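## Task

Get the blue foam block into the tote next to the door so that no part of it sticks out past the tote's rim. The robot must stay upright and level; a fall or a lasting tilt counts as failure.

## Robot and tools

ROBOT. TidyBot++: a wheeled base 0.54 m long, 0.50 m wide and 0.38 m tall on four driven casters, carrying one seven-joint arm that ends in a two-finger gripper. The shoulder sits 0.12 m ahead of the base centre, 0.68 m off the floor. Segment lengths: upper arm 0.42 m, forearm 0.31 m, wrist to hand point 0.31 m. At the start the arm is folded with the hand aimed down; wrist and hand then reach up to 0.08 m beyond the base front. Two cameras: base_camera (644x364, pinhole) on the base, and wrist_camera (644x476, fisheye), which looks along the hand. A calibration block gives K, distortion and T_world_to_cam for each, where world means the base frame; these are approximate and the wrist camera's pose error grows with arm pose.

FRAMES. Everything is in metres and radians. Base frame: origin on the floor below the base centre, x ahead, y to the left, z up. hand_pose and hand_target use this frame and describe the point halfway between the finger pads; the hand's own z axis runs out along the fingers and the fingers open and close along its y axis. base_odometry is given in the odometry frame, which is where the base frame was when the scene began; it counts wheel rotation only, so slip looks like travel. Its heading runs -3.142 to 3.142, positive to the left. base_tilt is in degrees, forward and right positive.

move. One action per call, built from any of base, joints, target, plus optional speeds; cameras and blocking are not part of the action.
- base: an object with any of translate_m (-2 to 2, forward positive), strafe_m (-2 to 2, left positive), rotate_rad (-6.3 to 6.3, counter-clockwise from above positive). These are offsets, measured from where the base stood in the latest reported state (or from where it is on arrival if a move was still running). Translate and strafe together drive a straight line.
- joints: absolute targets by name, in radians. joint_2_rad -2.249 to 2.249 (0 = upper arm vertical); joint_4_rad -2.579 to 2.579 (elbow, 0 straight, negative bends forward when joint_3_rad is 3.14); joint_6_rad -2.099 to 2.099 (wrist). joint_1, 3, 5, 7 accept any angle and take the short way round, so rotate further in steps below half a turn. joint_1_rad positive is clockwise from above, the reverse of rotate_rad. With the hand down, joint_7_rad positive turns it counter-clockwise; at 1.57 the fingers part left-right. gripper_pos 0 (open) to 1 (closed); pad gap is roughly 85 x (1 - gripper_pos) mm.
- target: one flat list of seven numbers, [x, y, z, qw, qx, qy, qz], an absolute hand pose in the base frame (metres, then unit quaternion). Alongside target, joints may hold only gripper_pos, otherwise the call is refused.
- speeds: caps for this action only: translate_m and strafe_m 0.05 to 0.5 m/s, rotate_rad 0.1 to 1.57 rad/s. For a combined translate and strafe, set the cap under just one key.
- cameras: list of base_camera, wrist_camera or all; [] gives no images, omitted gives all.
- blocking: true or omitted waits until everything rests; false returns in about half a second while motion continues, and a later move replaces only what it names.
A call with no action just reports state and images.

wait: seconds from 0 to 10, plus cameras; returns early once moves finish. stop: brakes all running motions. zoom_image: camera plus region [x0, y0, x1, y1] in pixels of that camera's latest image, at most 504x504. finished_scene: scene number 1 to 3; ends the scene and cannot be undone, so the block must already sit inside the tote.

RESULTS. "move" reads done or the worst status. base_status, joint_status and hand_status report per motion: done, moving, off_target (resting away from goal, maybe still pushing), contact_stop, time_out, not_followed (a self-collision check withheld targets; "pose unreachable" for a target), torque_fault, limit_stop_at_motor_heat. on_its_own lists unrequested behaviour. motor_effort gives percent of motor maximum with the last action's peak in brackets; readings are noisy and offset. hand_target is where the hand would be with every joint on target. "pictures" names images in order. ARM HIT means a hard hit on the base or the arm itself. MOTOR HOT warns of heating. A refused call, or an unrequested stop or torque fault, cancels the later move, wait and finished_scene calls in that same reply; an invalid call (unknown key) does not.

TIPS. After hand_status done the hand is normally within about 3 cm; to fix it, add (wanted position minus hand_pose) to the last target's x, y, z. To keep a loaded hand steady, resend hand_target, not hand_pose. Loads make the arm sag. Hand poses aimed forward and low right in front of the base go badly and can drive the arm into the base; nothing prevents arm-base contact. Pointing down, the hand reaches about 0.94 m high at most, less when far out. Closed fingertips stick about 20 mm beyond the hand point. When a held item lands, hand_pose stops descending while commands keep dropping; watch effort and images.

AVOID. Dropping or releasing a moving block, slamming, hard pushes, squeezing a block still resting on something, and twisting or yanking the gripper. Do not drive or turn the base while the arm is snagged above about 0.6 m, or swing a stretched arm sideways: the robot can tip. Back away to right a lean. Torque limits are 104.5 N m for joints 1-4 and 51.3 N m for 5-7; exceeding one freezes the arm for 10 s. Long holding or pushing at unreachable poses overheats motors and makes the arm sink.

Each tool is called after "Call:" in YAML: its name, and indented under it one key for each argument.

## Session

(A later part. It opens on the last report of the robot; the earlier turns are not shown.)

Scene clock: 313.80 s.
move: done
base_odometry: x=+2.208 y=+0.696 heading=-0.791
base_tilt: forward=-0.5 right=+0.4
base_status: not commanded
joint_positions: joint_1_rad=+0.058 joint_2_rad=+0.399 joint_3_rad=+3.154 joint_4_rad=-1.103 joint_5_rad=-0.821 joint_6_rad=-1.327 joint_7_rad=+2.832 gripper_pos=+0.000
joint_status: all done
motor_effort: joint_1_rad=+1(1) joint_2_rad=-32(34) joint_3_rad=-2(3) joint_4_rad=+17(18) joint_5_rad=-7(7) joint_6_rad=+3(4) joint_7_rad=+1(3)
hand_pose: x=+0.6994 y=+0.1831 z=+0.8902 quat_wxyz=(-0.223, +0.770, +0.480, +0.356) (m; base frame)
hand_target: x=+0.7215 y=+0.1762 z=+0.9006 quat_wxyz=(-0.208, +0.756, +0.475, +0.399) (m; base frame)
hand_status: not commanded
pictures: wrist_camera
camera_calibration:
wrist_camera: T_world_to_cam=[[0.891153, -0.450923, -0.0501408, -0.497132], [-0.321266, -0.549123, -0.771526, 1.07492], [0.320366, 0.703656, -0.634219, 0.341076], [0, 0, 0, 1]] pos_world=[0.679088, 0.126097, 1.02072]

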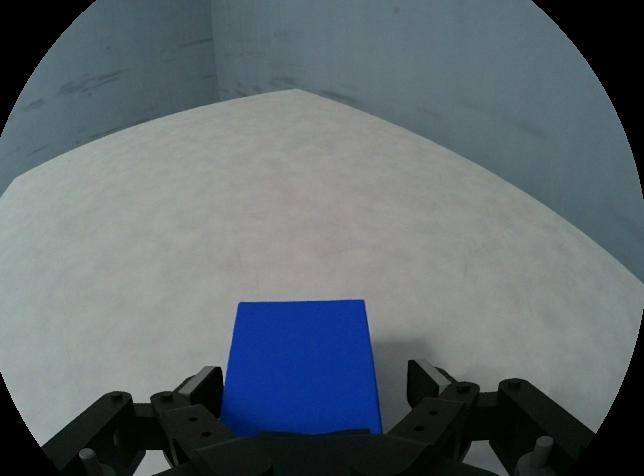

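Call:
move:
  joints: {"gripper_pos": 0.4}
  cameras: ["wrist_camera"]

Scene clock: 320.03 s.
move: done
base_odometry: x=+2.208 y=+0.696 heading=-0.791
base_tilt: forward=-0.5 right=+0.4
base_status: not commanded
joint_positions: joint_1_rad=+0.058 joint_2_rad=+0.396 joint_3_rad=+3.154 joint_4_rad=-1.103 joint_5_rad=-0.824 joint_6_rad=-1.325 joint_7_rad=+2.834 gripper_pos=+0.380
joint_status: all done
motor_effort: joint_1_rad=+1(1) joint_2_rad=-30(32) joint_3_rad=-1(2) joint_4_rad=+17(18) joint_5_rad=-6(7) joint_6_rad=+3(4) joint_7_rad=+1(2)
hand_pose: x=+0.6995 y=+0.1837 z=+0.8926 quat_wxyz=(-0.222, +0.769, +0.480, +0.359) (m; base frame)
hand_target: x=+0.7215 y=+0.1762 z=+0.9006 quat_wxyz=(-0.208, +0.756, +0.475, +0.399) (m; base frame)
hand_status: not commanded
pictures: wrist_camera
camera_calibration:
wrist_camera: T_world_to_cam=[[0.891176, -0.451275, -0.0464373, -0.500158], [-0.317358, -0.547005, -0.774642, 1.07684], [0.324175, 0.705079, -0.630693, 0.33618], [0, 0, 0, 1]] pos_world=[0.678491, 0.126294, 1.02296]

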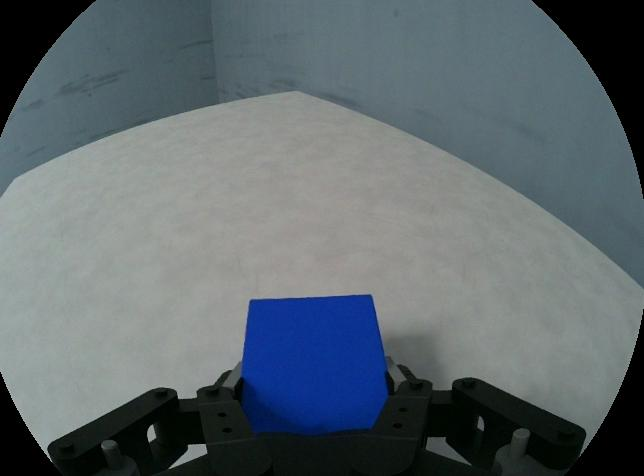

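Call:
move:
  joints: {"gripper_pos": 0.55}
  cameras: ["wrist_camera"]

Scene clock: 323.53 s.
move: off_target
base_odometry: x=+2.208 y=+0.696 heading=-0.791
base_tilt: forward=-0.5 right=+0.4
base_status: not commanded
joint_positions: joint_1_rad=+0.058 joint_2_rad=+0.396 joint_3_rad=+3.154 joint_4_rad=-1.103 joint_5_rad=-0.824 joint_6_rad=-1.325 joint_7_rad=+2.834 gripper_pos=+0.386
joint_status: gripper_pos off_target (ended at +0.386, target +0.550)
motor_effort: joint_1_rad=+1(1) joint_2_rad=-31(31) joint_3_rad=-2(3) joint_4_rad=+17(17) joint_5_rad=-7(7) joint_6_rad=+4(4) joint_7_rad=+2(2)
hand_pose: x=+0.6995 y=+0.1836 z=+0.8927 quat_wxyz=(-0.222, +0.769, +0.480, +0.359) (m; base frame)
hand_target: x=+0.7215 y=+0.1762 z=+0.9006 quat_wxyz=(-0.208, +0.756, +0.475, +0.399) (m; base frame)
hand_status: not commanded
pictures: wrist_camera
camera_calibration:
wrist_camera: T_world_to_cam=[[0.891162, -0.451325, -0.0462203, -0.50027], [-0.317217, -0.547023, -0.774686, 1.07684], [0.324352, 0.705033, -0.630654, 0.336122], [0, 0, 0, 1]] pos_world=[0.678391, 0.126294, 1.02307]

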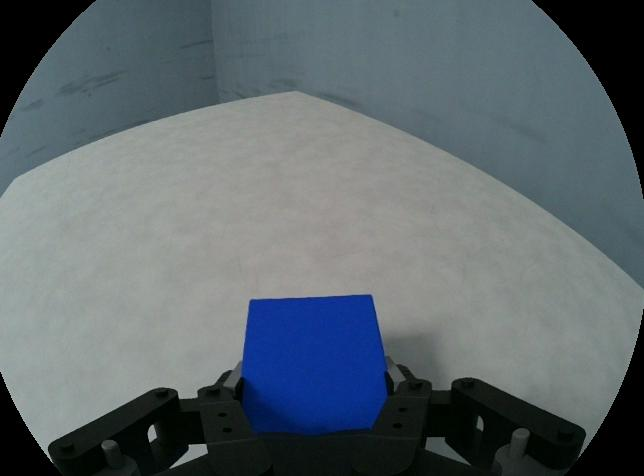

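Call:
move:
  joints: {"joint_1_rad": 0.079, "joint_2_rad": 0.44, "joint_4_rad": -0.93, "joint_5_rad": -0.86, "joint_6_rad": -1.47, "joint_7_rad": 2.79}
  cameras: ["wrist_camera"]

Call:
move:
  joints: {"joint_1_rad": 0.079, "joint_2_rad": 0.30, "joint_4_rad": -0.85, "joint_5_rad": -0.85, "joint_6_rad": -1.5, "joint_7_rad": 2.70}
  cameras: ["wrist_camera"]

Scene clock: 329.90 s.
move: done
base_odometry: x=+2.208 y=+0.696 heading=-0.791
base_tilt: forward=-0.5 right=+0.4
base_status: not commanded
joint_positions: joint_1_rad=+0.058 joint_2_rad=+0.408 joint_3_rad=+3.154 joint_4_rad=-0.931 joint_5_rad=-0.824 joint_6_rad=-1.407 joint_7_rad=+2.833 gripper_pos=+0.386
joint_status: all done
motor_effort: joint_1_rad=+0(1) joint_2_rad=-33(34) joint_3_rad=-2(3) joint_4_rad=+17(19) joint_5_rad=-7(8) joint_6_rad=+3(4) joint_7_rad=+1(3)
hand_pose: x=+0.7038 y=+0.1875 z=+0.9478 quat_wxyz=(-0.202, +0.736, +0.517, +0.387) (m; base frame)
hand_target: x=+0.6965 y=+0.1860 z=+0.9324 quat_wxyz=(-0.245, +0.749, +0.499, +0.360) (m; base frame)
hand_status: not commanded
pictures: wrist_camera
camera_calibration:
wrist_camera: T_world_to_cam=[[0.916356, -0.396808, 0.0532446, -0.622068], [-0.203204, -0.575552, -0.792116, 1.06455], [0.344963, 0.715041, -0.608044, 0.328912], [0, 0, 0, 1]] pos_world=[0.672894, 0.130676, 1.07636]

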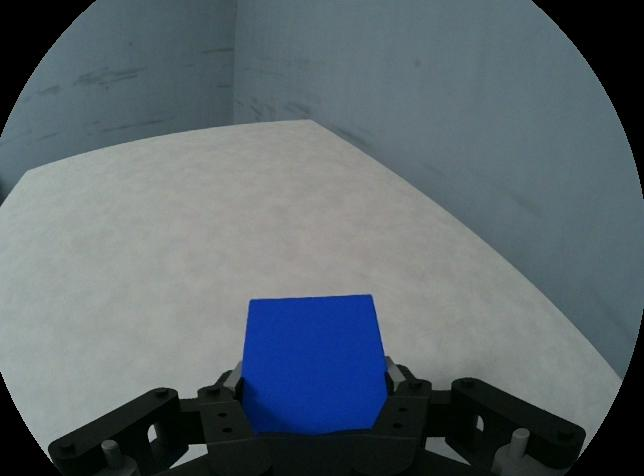

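Scene clock: 331.27 s.
move: done
base_odometry: x=+2.208 y=+0.696 heading=-0.791
base_tilt: forward=-0.5 right=+0.4
base_status: not commanded
joint_positions: joint_1_rad=+0.058 joint_2_rad=+0.283 joint_3_rad=+3.154 joint_4_rad=-0.845 joint_5_rad=-0.824 joint_6_rad=-1.435 joint_7_rad=+2.776 gripper_pos=+0.386
joint_status: all done
motor_effort: joint_1_rad=+1(2) joint_2_rad=-27(36) joint_3_rad=-1(3) joint_4_rad=+17(19) joint_5_rad=-6(8) joint_6_rad=+5(6) joint_7_rad=+2(3)
hand_pose: x=+0.6632 y=+0.1910 z=+1.0488 quat_wxyz=(-0.161, +0.708, +0.524, +0.445) (m; base frame)
hand_target: x=+0.6534 y=+0.1880 z=+1.0334 quat_wxyz=(-0.204, +0.732, +0.501, +0.413) (m; base frame)
hand_status: not commanded
pictures: wrist_camera
camera_calibration:
wrist_camera: T_world_to_cam=[[0.8922, -0.410483, 0.188367, -0.711993], [-0.0893937, -0.569324, -0.817239, 1.088], [0.442705, 0.712302, -0.544646, 0.271068], [0, 0, 0, 1]] pos_world=[0.612498, 0.134082, 1.17091]

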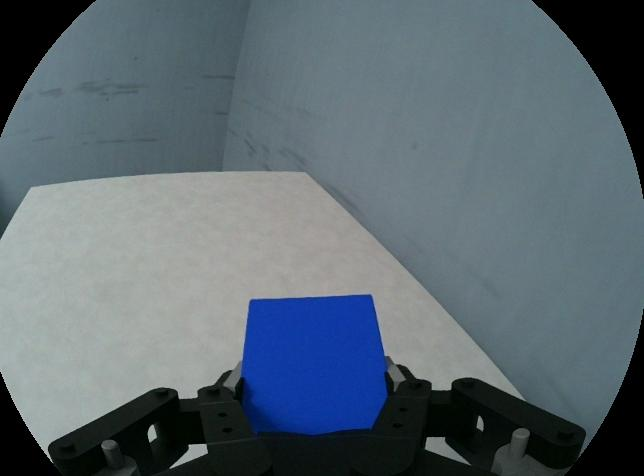

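Call:
move:
  base: {"translate_m": -0.6}
  speeds: {"translate_m": 0.3}
  cameras: []

Call:
move:
  joints: {"joint_1_rad": 0.0, "joint_2_rad": -0.33, "joint_4_rad": -2.4, "joint_5_rad": 0.0, "joint_6_rad": -0.6, "joint_7_rad": 1.57}

Scene clock: 357.73 s.
move: done
base_odometry: x=+1.785 y=+1.122 heading=-0.791
base_tilt: forward=-0.5 right=+0.4
base_status: done
joint_positions: joint_1_rad=+0.060 joint_2_rad=+0.284 joint_3_rad=+3.154 joint_4_rad=-0.844 joint_5_rad=-0.824 joint_6_rad=-1.440 joint_7_rad=+2.775 gripper_pos=+0.386
joint_status: not commanded
motor_effort: joint_1_rad=+1(2) joint_2_rad=-27(32) joint_3_rad=-2(3) joint_4_rad=+17(18) joint_5_rad=-6(7) joint_6_rad=+5(7) joint_7_rad=+1(2)
hand_pose: x=+0.6625 y=+0.1904 z=+1.0473 quat_wxyz=(-0.162, +0.709, +0.525, +0.442) (m; base frame)
hand_target: x=+0.6534 y=+0.1880 z=+1.0334 quat_wxyz=(-0.204, +0.732, +0.501, +0.413) (m; base frame)
hand_status: not commanded
pictures: none
No camera images: "cameras" was empty.

Scene clock: 360.80 s.
move: done
base_odometry: x=+1.785 y=+1.122 heading=-0.791
base_tilt: forward=-0.5 right=+0.4
base_status: not commanded
joint_positions: joint_1_rad=+0.026 joint_2_rad=-0.315 joint_3_rad=+3.154 joint_4_rad=-2.384 joint_5_rad=-0.066 joint_6_rad=-0.674 joint_7_rad=+1.647 gripper_pos=+0.387
joint_status: all done
motor_effort: joint_1_rad=+1(2) joint_2_rad=-5(29) joint_3_rad=+0(2) joint_4_rad=+16(19) joint_5_rad=-1(7) joint_6_rad=+4(6) joint_7_rad=+1(3)
hand_pose: x=+0.3865 y=+0.0044 z=+0.6453 quat_wxyz=(-0.016, +0.980, -0.003, +0.199) (m; base frame)
hand_target: x=+0.4002 y=-0.0019 z=+0.6521 quat_wxyz=(-0.001, +0.972, -0.007, +0.234) (m; base frame)
hand_status: not commanded
pictures: base_camera, wrist_camera
camera_calibration:
wrist_camera: T_world_to_cam=[[-0.0330958, -0.996928, -0.0709899, 0.0618506], [-0.913614, 0.0589759, -0.402282, 0.675363], [0.405233, 0.0515435, -0.912759, 0.561625], [0, 0, 0, 1]] pos_world=[0.391479, -0.00711768, 0.788706]

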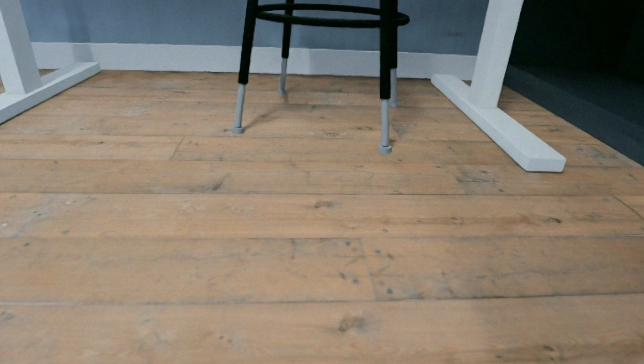

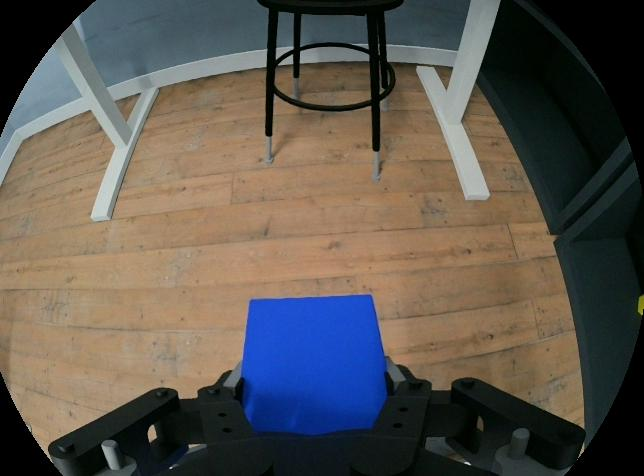

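Call:
move:
  base: {"rotate_rad": -1.366}
  cameras: []

Call:
move:
  base: {"strafe_m": -1.666, "translate_m": 0.07}

Scene clock: 365.63 s.
move: done
base_odometry: x=+1.785 y=+1.122 heading=-2.156
base_tilt: forward=-0.5 right=+0.4
base_status: done
joint_positions: joint_1_rad=+0.022 joint_2_rad=-0.315 joint_3_rad=+3.154 joint_4_rad=-2.384 joint_5_rad=-0.061 joint_6_rad=-0.668 joint_7_rad=+1.645 gripper_pos=+0.387
joint_status: not commanded
motor_effort: joint_1_rad=+1(2) joint_2_rad=-6(6) joint_3_rad=+1(2) joint_4_rad=+16(16) joint_5_rad=+0(1) joint_6_rad=+4(5) joint_7_rad=+1(2)
hand_pose: x=+0.3880 y=+0.0042 z=+0.6460 quat_wxyz=(-0.014, +0.979, +0.000, +0.202) (m; base frame)
hand_target: x=+0.4002 y=-0.0019 z=+0.6521 quat_wxyz=(-0.001, +0.972, -0.007, +0.234) (m; base frame)
hand_status: not commanded
pictures: none
No camera images: "cameras" was empty.

Scene clock: 369.87 s.
move: done
base_odometry: x=+0.358 y=+1.985 heading=-2.158
base_tilt: forward=-0.5 right=+0.4
base_status: done
joint_positions: joint_1_rad=+0.021 joint_2_rad=-0.315 joint_3_rad=+3.154 joint_4_rad=-2.384 joint_5_rad=-0.060 joint_6_rad=-0.668 joint_7_rad=+1.645 gripper_pos=+0.387
joint_status: not commanded
motor_effort: joint_1_rad=+1(2) joint_2_rad=-6(6) joint_3_rad=+1(2) joint_4_rad=+16(17) joint_5_rad=+0(1) joint_6_rad=+4(5) joint_7_rad=+2(2)
hand_pose: x=+0.3880 y=+0.0042 z=+0.6460 quat_wxyz=(-0.014, +0.979, +0.001, +0.202) (m; base frame)
hand_target: x=+0.4002 y=-0.0019 z=+0.6521 quat_wxyz=(-0.001, +0.972, -0.007, +0.234) (m; base frame)
hand_status: not commanded
pictures: base_camera, wrist_camera
camera_calibration:
wrist_camera: T_world_to_cam=[[-0.0274518, -0.997443, -0.0659866, 0.056377], [-0.911522, 0.0520748, -0.407942, 0.679947], [0.410335, 0.0489495, -0.91062, 0.558364], [0, 0, 0, 1]] pos_world=[0.392218, -0.00650686, 0.789556]

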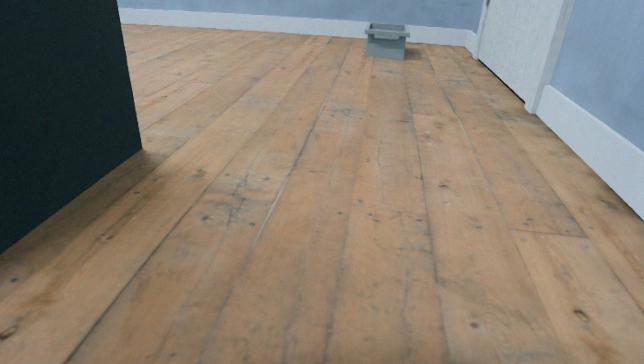

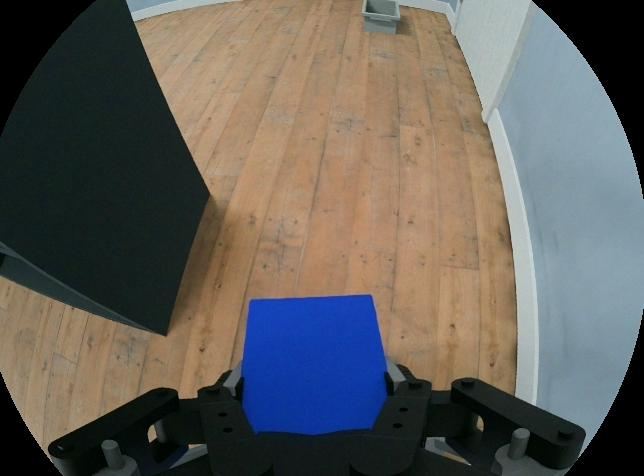

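Call:
move:
  base: {"rotate_rad": -0.188}
  cameras: []

Call:
move:
  base: {"strafe_m": 0.05, "translate_m": 1.3}

Scene clock: 381.60 s.
move: done
base_odometry: x=+0.358 y=+1.985 heading=-2.346
base_tilt: forward=-0.5 right=+0.4
base_status: done
joint_positions: joint_1_rad=+0.020 joint_2_rad=-0.315 joint_3_rad=+3.154 joint_4_rad=-2.384 joint_5_rad=-0.059 joint_6_rad=-0.668 joint_7_rad=+1.645 gripper_pos=+0.387
joint_status: not commanded
motor_effort: joint_1_rad=+0(1) joint_2_rad=-6(6) joint_3_rad=+0(2) joint_4_rad=+16(16) joint_5_rad=+0(1) joint_6_rad=+4(5) joint_7_rad=+1(2)
hand_pose: x=+0.3880 y=+0.0041 z=+0.6460 quat_wxyz=(-0.014, +0.979, +0.001, +0.202) (m; base frame)
hand_target: x=+0.4002 y=-0.0019 z=+0.6521 quat_wxyz=(-0.001, +0.972, -0.007, +0.234) (m; base frame)
hand_status: not commanded
pictures: none
No camera images: "cameras" was empty.

Scene clock: 384.93 s.
move: done
base_odometry: x=-0.516 y=+1.021 heading=-2.346
base_tilt: forward=-0.5 right=+0.4
base_status: done
joint_positions: joint_1_rad=+0.020 joint_2_rad=-0.324 joint_3_rad=+3.154 joint_4_rad=-2.388 joint_5_rad=-0.059 joint_6_rad=-0.665 joint_7_rad=+1.645 gripper_pos=+0.387
joint_status: not commanded
motor_effort: joint_1_rad=+1(1) joint_2_rad=-5(8) joint_3_rad=+1(1) joint_4_rad=+16(18) joint_5_rad=+0(1) joint_6_rad=+4(6) joint_7_rad=+2(2)
hand_pose: x=+0.3874 y=+0.0041 z=+0.6471 quat_wxyz=(-0.013, +0.978, +0.001, +0.206) (m; base frame)
hand_target: x=+0.4002 y=-0.0019 z=+0.6521 quat_wxyz=(-0.001, +0.972, -0.007, +0.234) (m; base frame)
hand_status: not commanded
pictures: base_camera, wrist_camera
camera_calibration:
wrist_camera: T_world_to_cam=[[-0.0256887, -0.997579, -0.0646278, 0.0547417], [-0.908449, 0.0502767, -0.414962, 0.68313], [0.417206, 0.0480512, -0.907541, 0.555004], [0, 0, 0, 1]] pos_world=[0.390443, -0.00640496, 0.790699]

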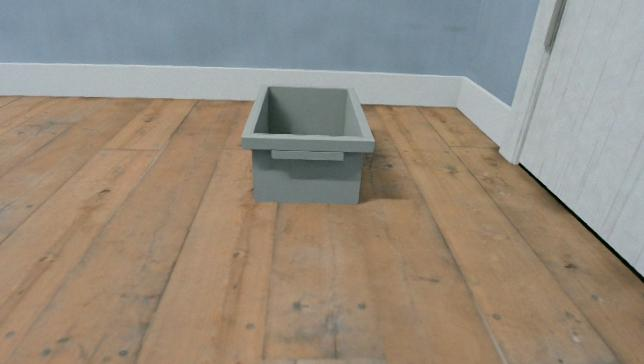

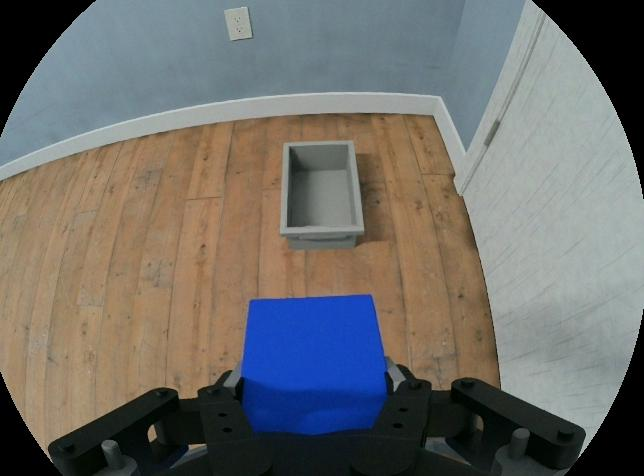

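Call:
move:
  base: {"translate_m": 0.15}
  joints: {"joint_1_rad": -0.01, "joint_2_rad": 0.89, "joint_4_rad": -1.94, "joint_5_rad": 0.05, "joint_6_rad": 0.58, "joint_7_rad": 1.5}

Scene clock: 417.80 s.
move: done
base_odometry: x=-0.621 y=+0.914 heading=-2.346
base_tilt: forward=-0.5 right=+0.4
base_status: done
joint_positions: joint_1_rad=+0.015 joint_2_rad=+0.862 joint_3_rad=+3.154 joint_4_rad=-1.948 joint_5_rad=-0.015 joint_6_rad=+0.504 joint_7_rad=+1.576 gripper_pos=+0.387
joint_status: all done
motor_effort: joint_1_rad=+1(2) joint_2_rad=-37(38) joint_3_rad=-1(1) joint_4_rad=+9(18) joint_5_rad=+0(2) joint_6_rad=+8(9) joint_7_rad=+1(3)
hand_pose: x=+0.7716 y=-0.0185 z=+0.4496 quat_wxyz=(+0.011, +0.914, -0.014, +0.406) (m; base frame)
hand_target: x=+0.7844 y=+0.0091 z=+0.4516 quat_wxyz=(-0.015, +0.902, -0.004, +0.431) (m; base frame)
hand_status: not commanded
pictures: base_camera, wrist_camera
camera_calibration:
wrist_camera: T_world_to_cam=[[-0.0491591, -0.997946, -0.0410816, 0.0368393], [-0.656895, 0.0632879, -0.751321, 0.908727], [0.752378, -0.00994797, -0.658657, -0.155115], [0, 0, 0, 1]] pos_world=[0.715454, -0.0222909, 0.582092]

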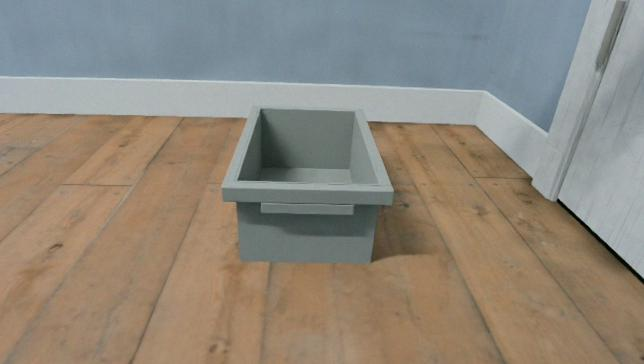

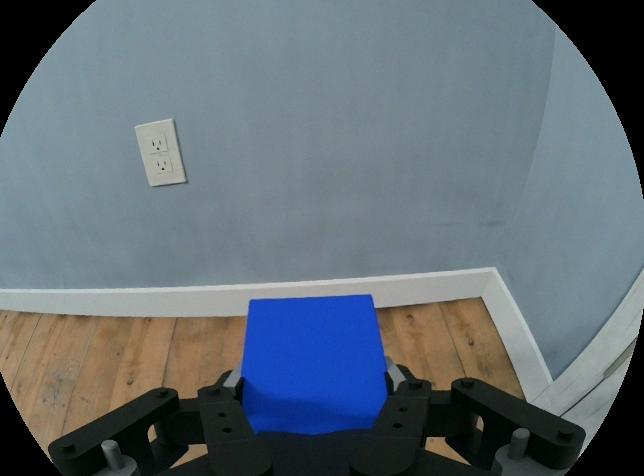

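Call:
move:
  joints: {"joint_1_rad": -0.035, "joint_2_rad": 1.52, "joint_4_rad": -1.62, "joint_5_rad": 0.05, "joint_6_rad": 0.93, "joint_7_rad": 1.5}

Scene clock: 433.33 s.
move: done
base_odometry: x=-0.621 y=+0.914 heading=-2.346
base_tilt: forward=-0.5 right=+0.4
base_status: not commanded
joint_positions: joint_1_rad=-0.010 joint_2_rad=+1.492 joint_3_rad=+3.154 joint_4_rad=-1.629 joint_5_rad=-0.014 joint_6_rad=+0.854 joint_7_rad=+1.576 gripper_pos=+0.387
joint_status: all done
motor_effort: joint_1_rad=+1(2) joint_2_rad=-41(44) joint_3_rad=+0(1) joint_4_rad=+4(10) joint_5_rad=+0(1) joint_6_rad=+8(9) joint_7_rad=+2(3)
hand_pose: x=+0.7837 y=-0.0022 z=+0.2009 quat_wxyz=(+0.008, +0.906, +0.002, +0.423) (m; base frame)
hand_target: x=+0.7886 y=+0.0309 z=+0.2028 quat_wxyz=(-0.029, +0.894, +0.009, +0.448) (m; base frame)
hand_status: not commanded
pictures: base_camera, wrist_camera
camera_calibration:
wrist_camera: T_world_to_cam=[[-0.0157652, -0.999291, -0.034194, 0.015898], [-0.629131, 0.0364939, -0.776442, 0.712046], [0.777139, 0.0092717, -0.62926, -0.353074], [0, 0, 0, 1]] pos_world=[0.722609, -0.00682506, 0.331231]

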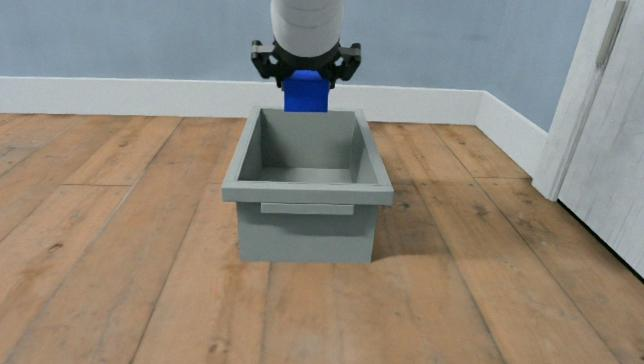

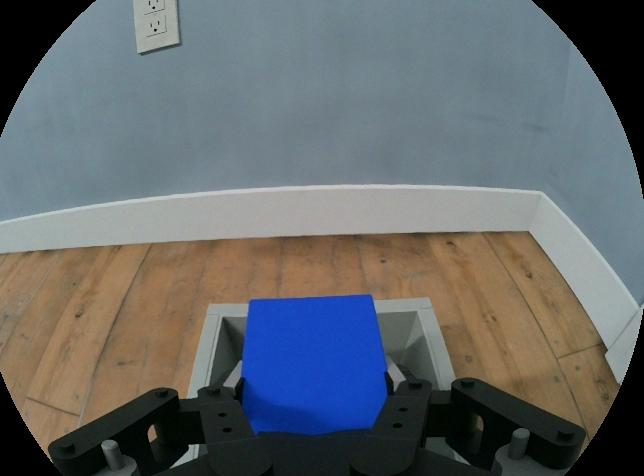

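Call:
move:
  joints: {"joint_1_rad": -0.035, "joint_2_rad": 1.86, "joint_4_rad": -1.24, "joint_5_rad": 0.05, "joint_6_rad": 0.75, "joint_7_rad": 1.5}

Scene clock: 440.83 s.
move: done
base_odometry: x=-0.621 y=+0.914 heading=-2.346
base_tilt: forward=-0.5 right=+0.4
base_status: not commanded
joint_positions: joint_1_rad=-0.010 joint_2_rad=+1.839 joint_3_rad=+3.154 joint_4_rad=-1.249 joint_5_rad=-0.014 joint_6_rad=+0.806 joint_7_rad=+1.575 gripper_pos=+0.387
joint_status: all done
motor_effort: joint_1_rad=+1(2) joint_2_rad=-40(43) joint_3_rad=-1(1) joint_4_rad=+4(6) joint_5_rad=+0(2) joint_6_rad=+7(9) joint_7_rad=+2(2)
hand_pose: x=+0.7772 y=-0.0009 z=+0.0530 quat_wxyz=(+0.006, +0.909, +0.004, +0.417) (m; base frame)
hand_target: x=+0.7559 y=+0.0287 z=+0.0287 quat_wxyz=(-0.024, +0.923, +0.011, +0.385) (m; base frame)
hand_status: not commanded
pictures: base_camera, wrist_camera
camera_calibration:
wrist_camera: T_world_to_cam=[[-0.0121264, -0.999316, -0.0349361, 0.00924286], [-0.640473, 0.0345933, -0.767201, 0.601424], [0.767885, 0.0130722, -0.640454, -0.433422], [0, 0, 0, 1]] pos_world=[0.718126, -0.00590293, 0.184149]

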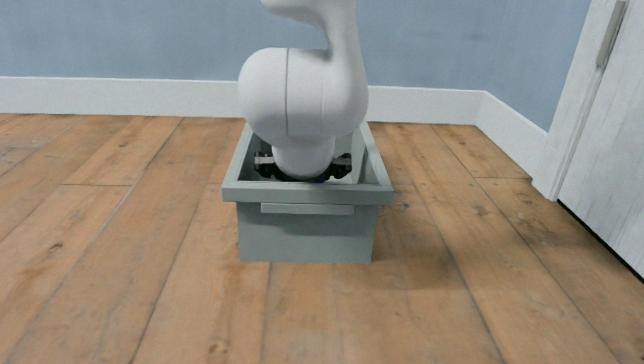

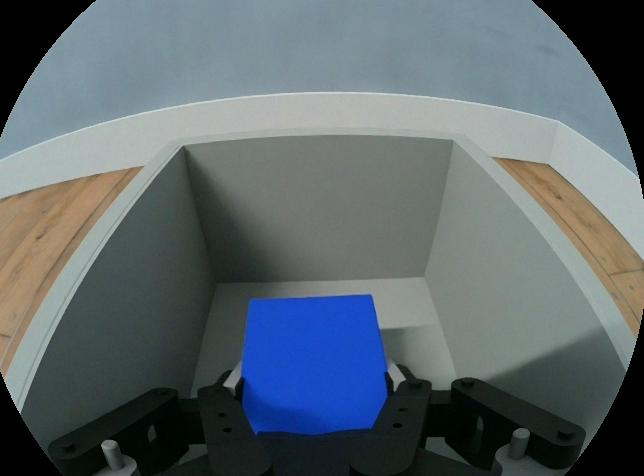

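Call:
move:
  joints: {"joint_2_rad": 1.89, "joint_4_rad": -1.198, "joint_6_rad": 0.738}

Scene clock: 446.00 s.
move: done
base_odometry: x=-0.621 y=+0.914 heading=-2.346
base_tilt: forward=-0.5 right=+0.4
base_status: not commanded
joint_positions: joint_1_rad=-0.010 joint_2_rad=+1.857 joint_3_rad=+3.154 joint_4_rad=-1.202 joint_5_rad=-0.014 joint_6_rad=+0.800 joint_7_rad=+1.575 gripper_pos=+0.387
joint_status: all done
motor_effort: joint_1_rad=+1(1) joint_2_rad=-40(41) joint_3_rad=-1(1) joint_4_rad=+5(5) joint_5_rad=+0(0) joint_6_rad=+7(9) joint_7_rad=+2(2)
hand_pose: x=+0.7893 y=-0.0006 z=+0.0521 quat_wxyz=(+0.006, +0.904, +0.004, +0.428) (m; base frame)
hand_target: x=+0.7559 y=+0.0287 z=+0.0169 quat_wxyz=(-0.024, +0.923, +0.011, +0.385) (m; base frame)
hand_status: not commanded
pictures: base_camera, wrist_camera
camera_calibration:
wrist_camera: T_world_to_cam=[[-0.0108041, -0.999303, -0.0357303, 0.00875691], [-0.621987, 0.0346945, -0.782258, 0.594671], [0.782953, 0.0137722, -0.621929, -0.456041], [0, 0, 0, 1]] pos_world=[0.72703, -0.00560033, 0.181874]

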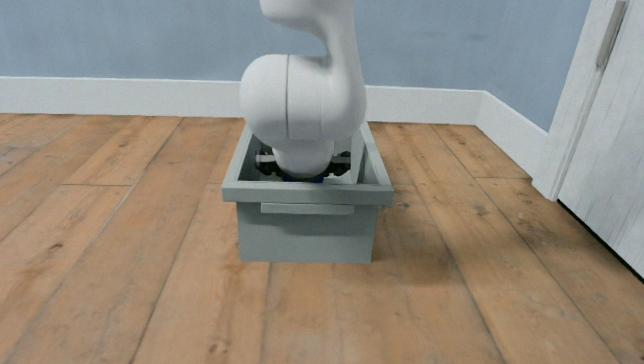

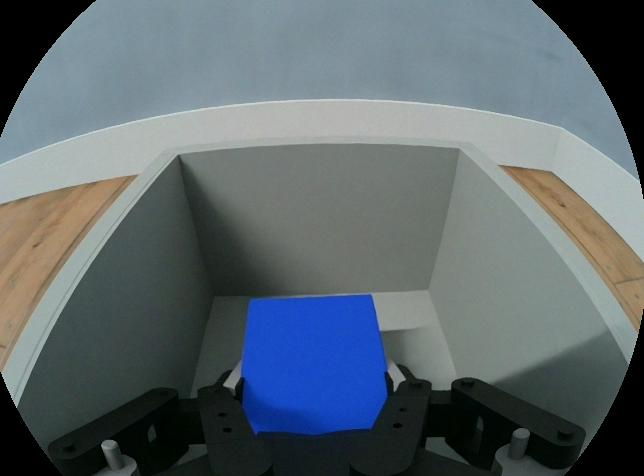

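Call:
move:
  joints: {"joint_2_rad": 1.908}
  cameras: ["wrist_camera"]

Scene clock: 452.73 s.
move: done
base_odometry: x=-0.621 y=+0.914 heading=-2.346
base_tilt: forward=-0.5 right=+0.4
base_status: not commanded
joint_positions: joint_1_rad=-0.010 joint_2_rad=+1.872 joint_3_rad=+3.154 joint_4_rad=-1.200 joint_5_rad=-0.014 joint_6_rad=+0.800 joint_7_rad=+1.575 gripper_pos=+0.387
joint_status: all done
motor_effort: joint_1_rad=+1(1) joint_2_rad=-39(41) joint_3_rad=-1(1) joint_4_rad=+4(5) joint_5_rad=+0(1) joint_6_rad=+8(9) joint_7_rad=+2(2)
hand_pose: x=+0.7800 y=-0.0006 z=+0.0421 quat_wxyz=(+0.006, +0.907, +0.004, +0.421) (m; base frame)
hand_target: x=+0.7438 y=+0.0283 z=+0.0055 quat_wxyz=(-0.024, +0.926, +0.011, +0.376) (m; base frame)
hand_status: not commanded
pictures: wrist_camera
camera_calibration:
wrist_camera: T_world_to_cam=[[-0.0111997, -0.99931, -0.0354136, 0.00857966], [-0.633384, 0.0344946, -0.773068, 0.589502], [0.773756, 0.0137722, -0.633333, -0.447367], [0, 0, 0, 1]] pos_world=[0.71963, -0.00559967, 0.172697]

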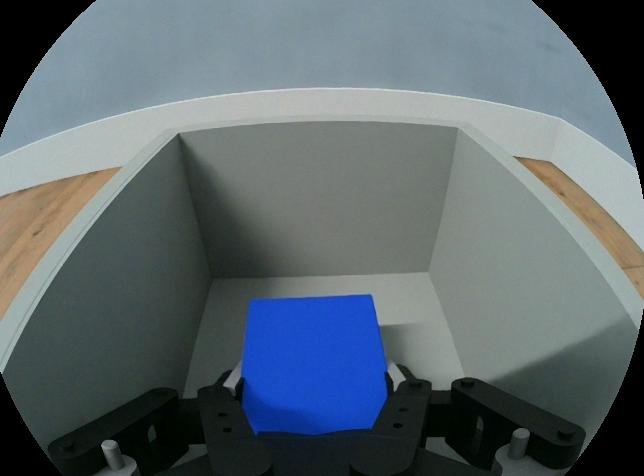

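Call:
move:
  joints: {"joint_2_rad": 1.918}
  cameras: ["wrist_camera"]

Scene clock: 456.83 s.
move: off_target
base_odometry: x=-0.621 y=+0.914 heading=-2.346
base_tilt: forward=-0.5 right=+0.4
base_status: not commanded
joint_positions: joint_1_rad=-0.010 joint_2_rad=+1.874 joint_3_rad=+3.154 joint_4_rad=-1.199 joint_5_rad=-0.014 joint_6_rad=+0.800 joint_7_rad=+1.575 gripper_pos=+0.387
joint_status: joint_2_rad off_target (ended at +1.874, target +1.918)
motor_effort: joint_1_rad=+1(1) joint_2_rad=-37(38) joint_3_rad=-1(1) joint_4_rad=+4(4) joint_5_rad=+0(0) joint_6_rad=+6(9) joint_7_rad=+1(2)
hand_pose: x=+0.7797 y=-0.0006 z=+0.0415 quat_wxyz=(+0.006, +0.907, +0.004, +0.421) (m; base frame)
hand_target: x=+0.7370 y=+0.0281 z=-0.0007 quat_wxyz=(-0.024, +0.928, +0.011, +0.372) (m; base frame)
hand_status: not commanded
pictures: wrist_camera
camera_calibration:
wrist_camera: T_world_to_cam=[[-0.0112091, -0.99931, -0.0354095, 0.00856213], [-0.633602, 0.0344935, -0.77289, 0.589036], [0.773578, 0.0137722, -0.633551, -0.447427], [0, 0, 0, 1]] pos_world=[0.71943, -0.00559967, 0.172095]

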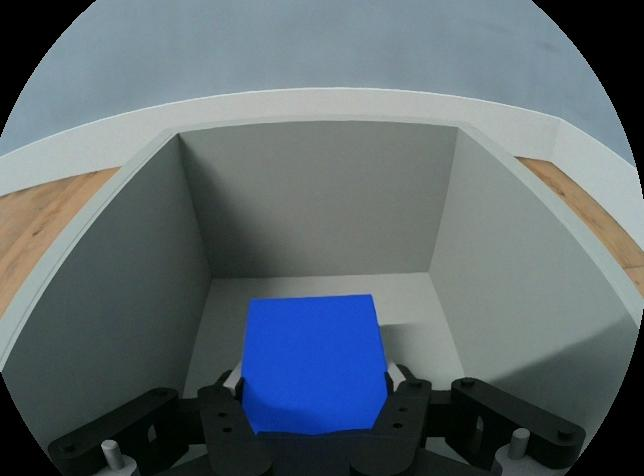

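Call:
move:
  joints: {"joint_2_rad": 1.908}
  cameras: []

Call:
move:
  joints: {"gripper_pos": 0.15}
  cameras: ["wrist_camera"]

Scene clock: 460.20 s.
move: done
base_odometry: x=-0.621 y=+0.914 heading=-2.346
base_tilt: forward=-0.5 right=+0.4
base_status: not commanded
joint_positions: joint_1_rad=-0.010 joint_2_rad=+1.874 joint_3_rad=+3.154 joint_4_rad=-1.199 joint_5_rad=-0.014 joint_6_rad=+0.800 joint_7_rad=+1.575 gripper_pos=+0.387
joint_status: all done
motor_effort: joint_1_rad=+0(1) joint_2_rad=-37(38) joint_3_rad=-1(1) joint_4_rad=+3(4) joint_5_rad=+0(0) joint_6_rad=+7(8) joint_7_rad=+2(2)
hand_pose: x=+0.7797 y=-0.0006 z=+0.0415 quat_wxyz=(+0.006, +0.907, +0.004, +0.421) (m; base frame)
hand_target: x=+0.7438 y=+0.0283 z=+0.0055 quat_wxyz=(-0.024, +0.926, +0.011, +0.376) (m; base frame)
hand_status: not commanded
pictures: none
No camera images: "cameras" was empty.

Scene clock: 460.97 s.
move: done
base_odometry: x=-0.621 y=+0.914 heading=-2.346
base_tilt: forward=-0.5 right=+0.4
base_status: not commanded
joint_positions: joint_1_rad=-0.010 joint_2_rad=+1.874 joint_3_rad=+3.154 joint_4_rad=-1.199 joint_5_rad=-0.014 joint_6_rad=+0.800 joint_7_rad=+1.575 gripper_pos=+0.150
joint_status: all done
motor_effort: joint_1_rad=+1(1) joint_2_rad=-37(38) joint_3_rad=-1(1) joint_4_rad=+4(4) joint_5_rad=+0(0) joint_6_rad=+7(8) joint_7_rad=+1(2)
hand_pose: x=+0.7797 y=-0.0006 z=+0.0415 quat_wxyz=(+0.006, +0.907, +0.004, +0.421) (m; base frame)
hand_target: x=+0.7438 y=+0.0283 z=+0.0055 quat_wxyz=(-0.024, +0.926, +0.011, +0.376) (m; base frame)
hand_status: not commanded
pictures: wrist_camera
camera_calibration:
wrist_camera: T_world_to_cam=[[-0.0112102, -0.99931, -0.0354109, 0.0085632], [-0.633602, 0.0344953, -0.77289, 0.589036], [0.773578, 0.0137722, -0.633551, -0.447427], [0, 0, 0, 1]] pos_world=[0.71943, -0.00559967, 0.172095]

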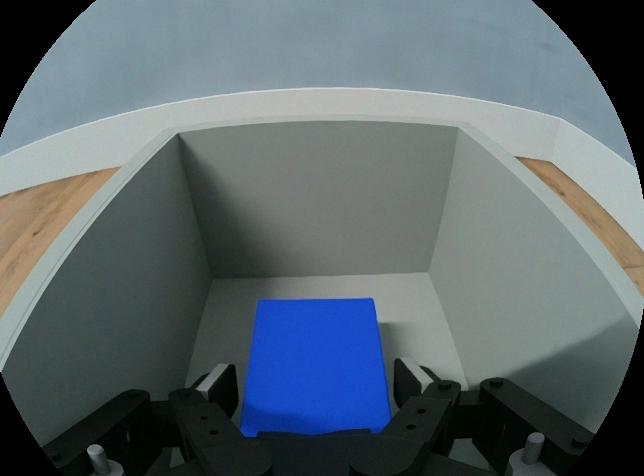

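Call:
move:
  joints: {"joint_2_rad": 1.5, "joint_4_rad": -1.62, "joint_6_rad": 0.9}
  cameras: ["wrist_camera"]

Scene clock: 467.43 s.
move: done
base_odometry: x=-0.621 y=+0.914 heading=-2.346
base_tilt: forward=-0.5 right=+0.4
base_status: not commanded
joint_positions: joint_1_rad=-0.010 joint_2_rad=+1.486 joint_3_rad=+3.154 joint_4_rad=-1.607 joint_5_rad=-0.014 joint_6_rad=+0.836 joint_7_rad=+1.575 gripper_pos=+0.150
joint_status: all done
motor_effort: joint_1_rad=+1(1) joint_2_rad=-41(43) joint_3_rad=-1(1) joint_4_rad=+4(5) joint_5_rad=+0(1) joint_6_rad=+8(9) joint_7_rad=+1(2)
hand_pose: x=+0.7947 y=-0.0020 z=+0.2064 quat_wxyz=(+0.008, +0.904, +0.002, +0.428) (m; base frame)
hand_target: x=+0.7925 y=+0.0306 z=+0.2088 quat_wxyz=(-0.028, +0.896, +0.009, +0.444) (m; base frame)
hand_status: not commanded
pictures: wrist_camera
camera_calibration:
wrist_camera: T_world_to_cam=[[-0.015257, -0.999276, -0.0348492, 0.0161607], [-0.620473, 0.0367928, -0.783364, 0.717765], [0.784079, 0.00967119, -0.620586, -0.365536], [0, 0, 0, 1]] pos_world=[0.73221, -0.00672438, 0.335987]

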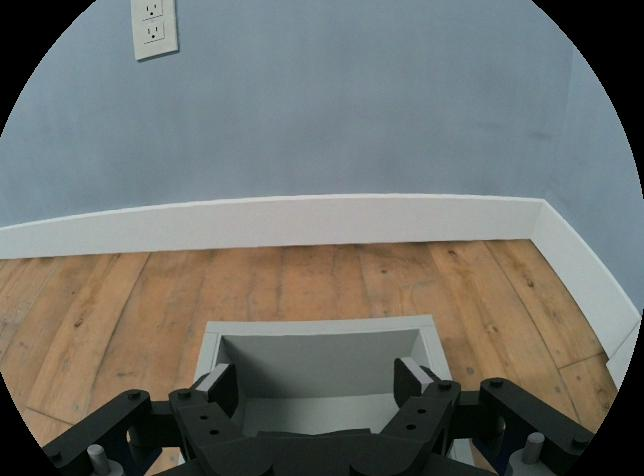

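Call:
move:
  joints: {"joint_2_rad": 0.89, "joint_4_rad": -1.94, "joint_6_rad": -0.1}

Scene clock: 471.67 s.
move: done
base_odometry: x=-0.621 y=+0.914 heading=-2.346
base_tilt: forward=-0.5 right=+0.4
base_status: not commanded
joint_positions: joint_1_rad=-0.010 joint_2_rad=+0.889 joint_3_rad=+3.154 joint_4_rad=-1.928 joint_5_rad=-0.014 joint_6_rad=-0.030 joint_7_rad=+1.575 gripper_pos=+0.150
joint_status: all done
motor_effort: joint_1_rad=+1(1) joint_2_rad=-35(44) joint_3_rad=+0(1) joint_4_rad=+6(7) joint_5_rad=+0(0) joint_6_rad=+4(9) joint_7_rad=+2(2)
hand_pose: x=+0.6364 y=-0.0008 z=+0.3510 quat_wxyz=(+0.004, +0.989, -0.003, +0.147) (m; base frame)
hand_target: x=+0.6077 y=+0.0098 z=+0.3430 quat_wxyz=(+0.005, +0.994, +0.003, +0.106) (m; base frame)
hand_status: not commanded
pictures: base_camera, wrist_camera
camera_calibration:
wrist_camera: T_world_to_cam=[[-0.0456394, -0.998558, -0.0282573, 0.0371556], [-0.951, 0.0520902, -0.304772, 0.775097], [0.305805, 0.0129631, -0.952006, 0.269031], [0, 0, 0, 1]] pos_world=[0.656542, -0.0067604, 0.493397]

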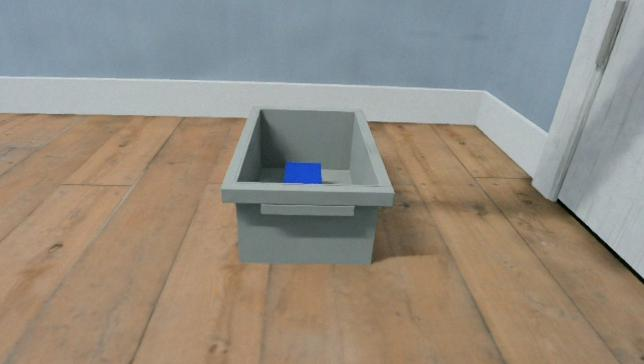

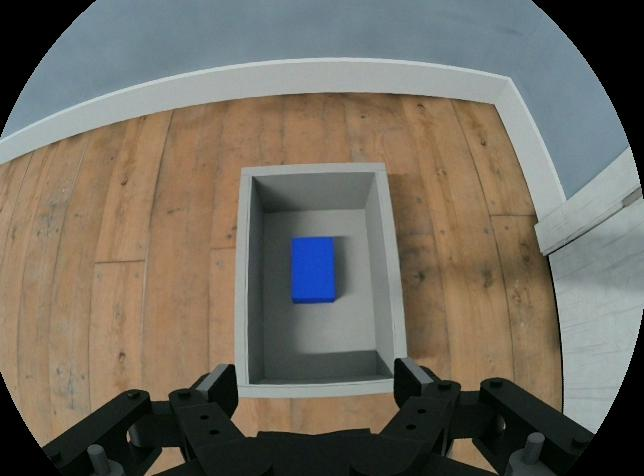

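Call:
finished_scene:
  scene: 1

The scene is finished: the task was done.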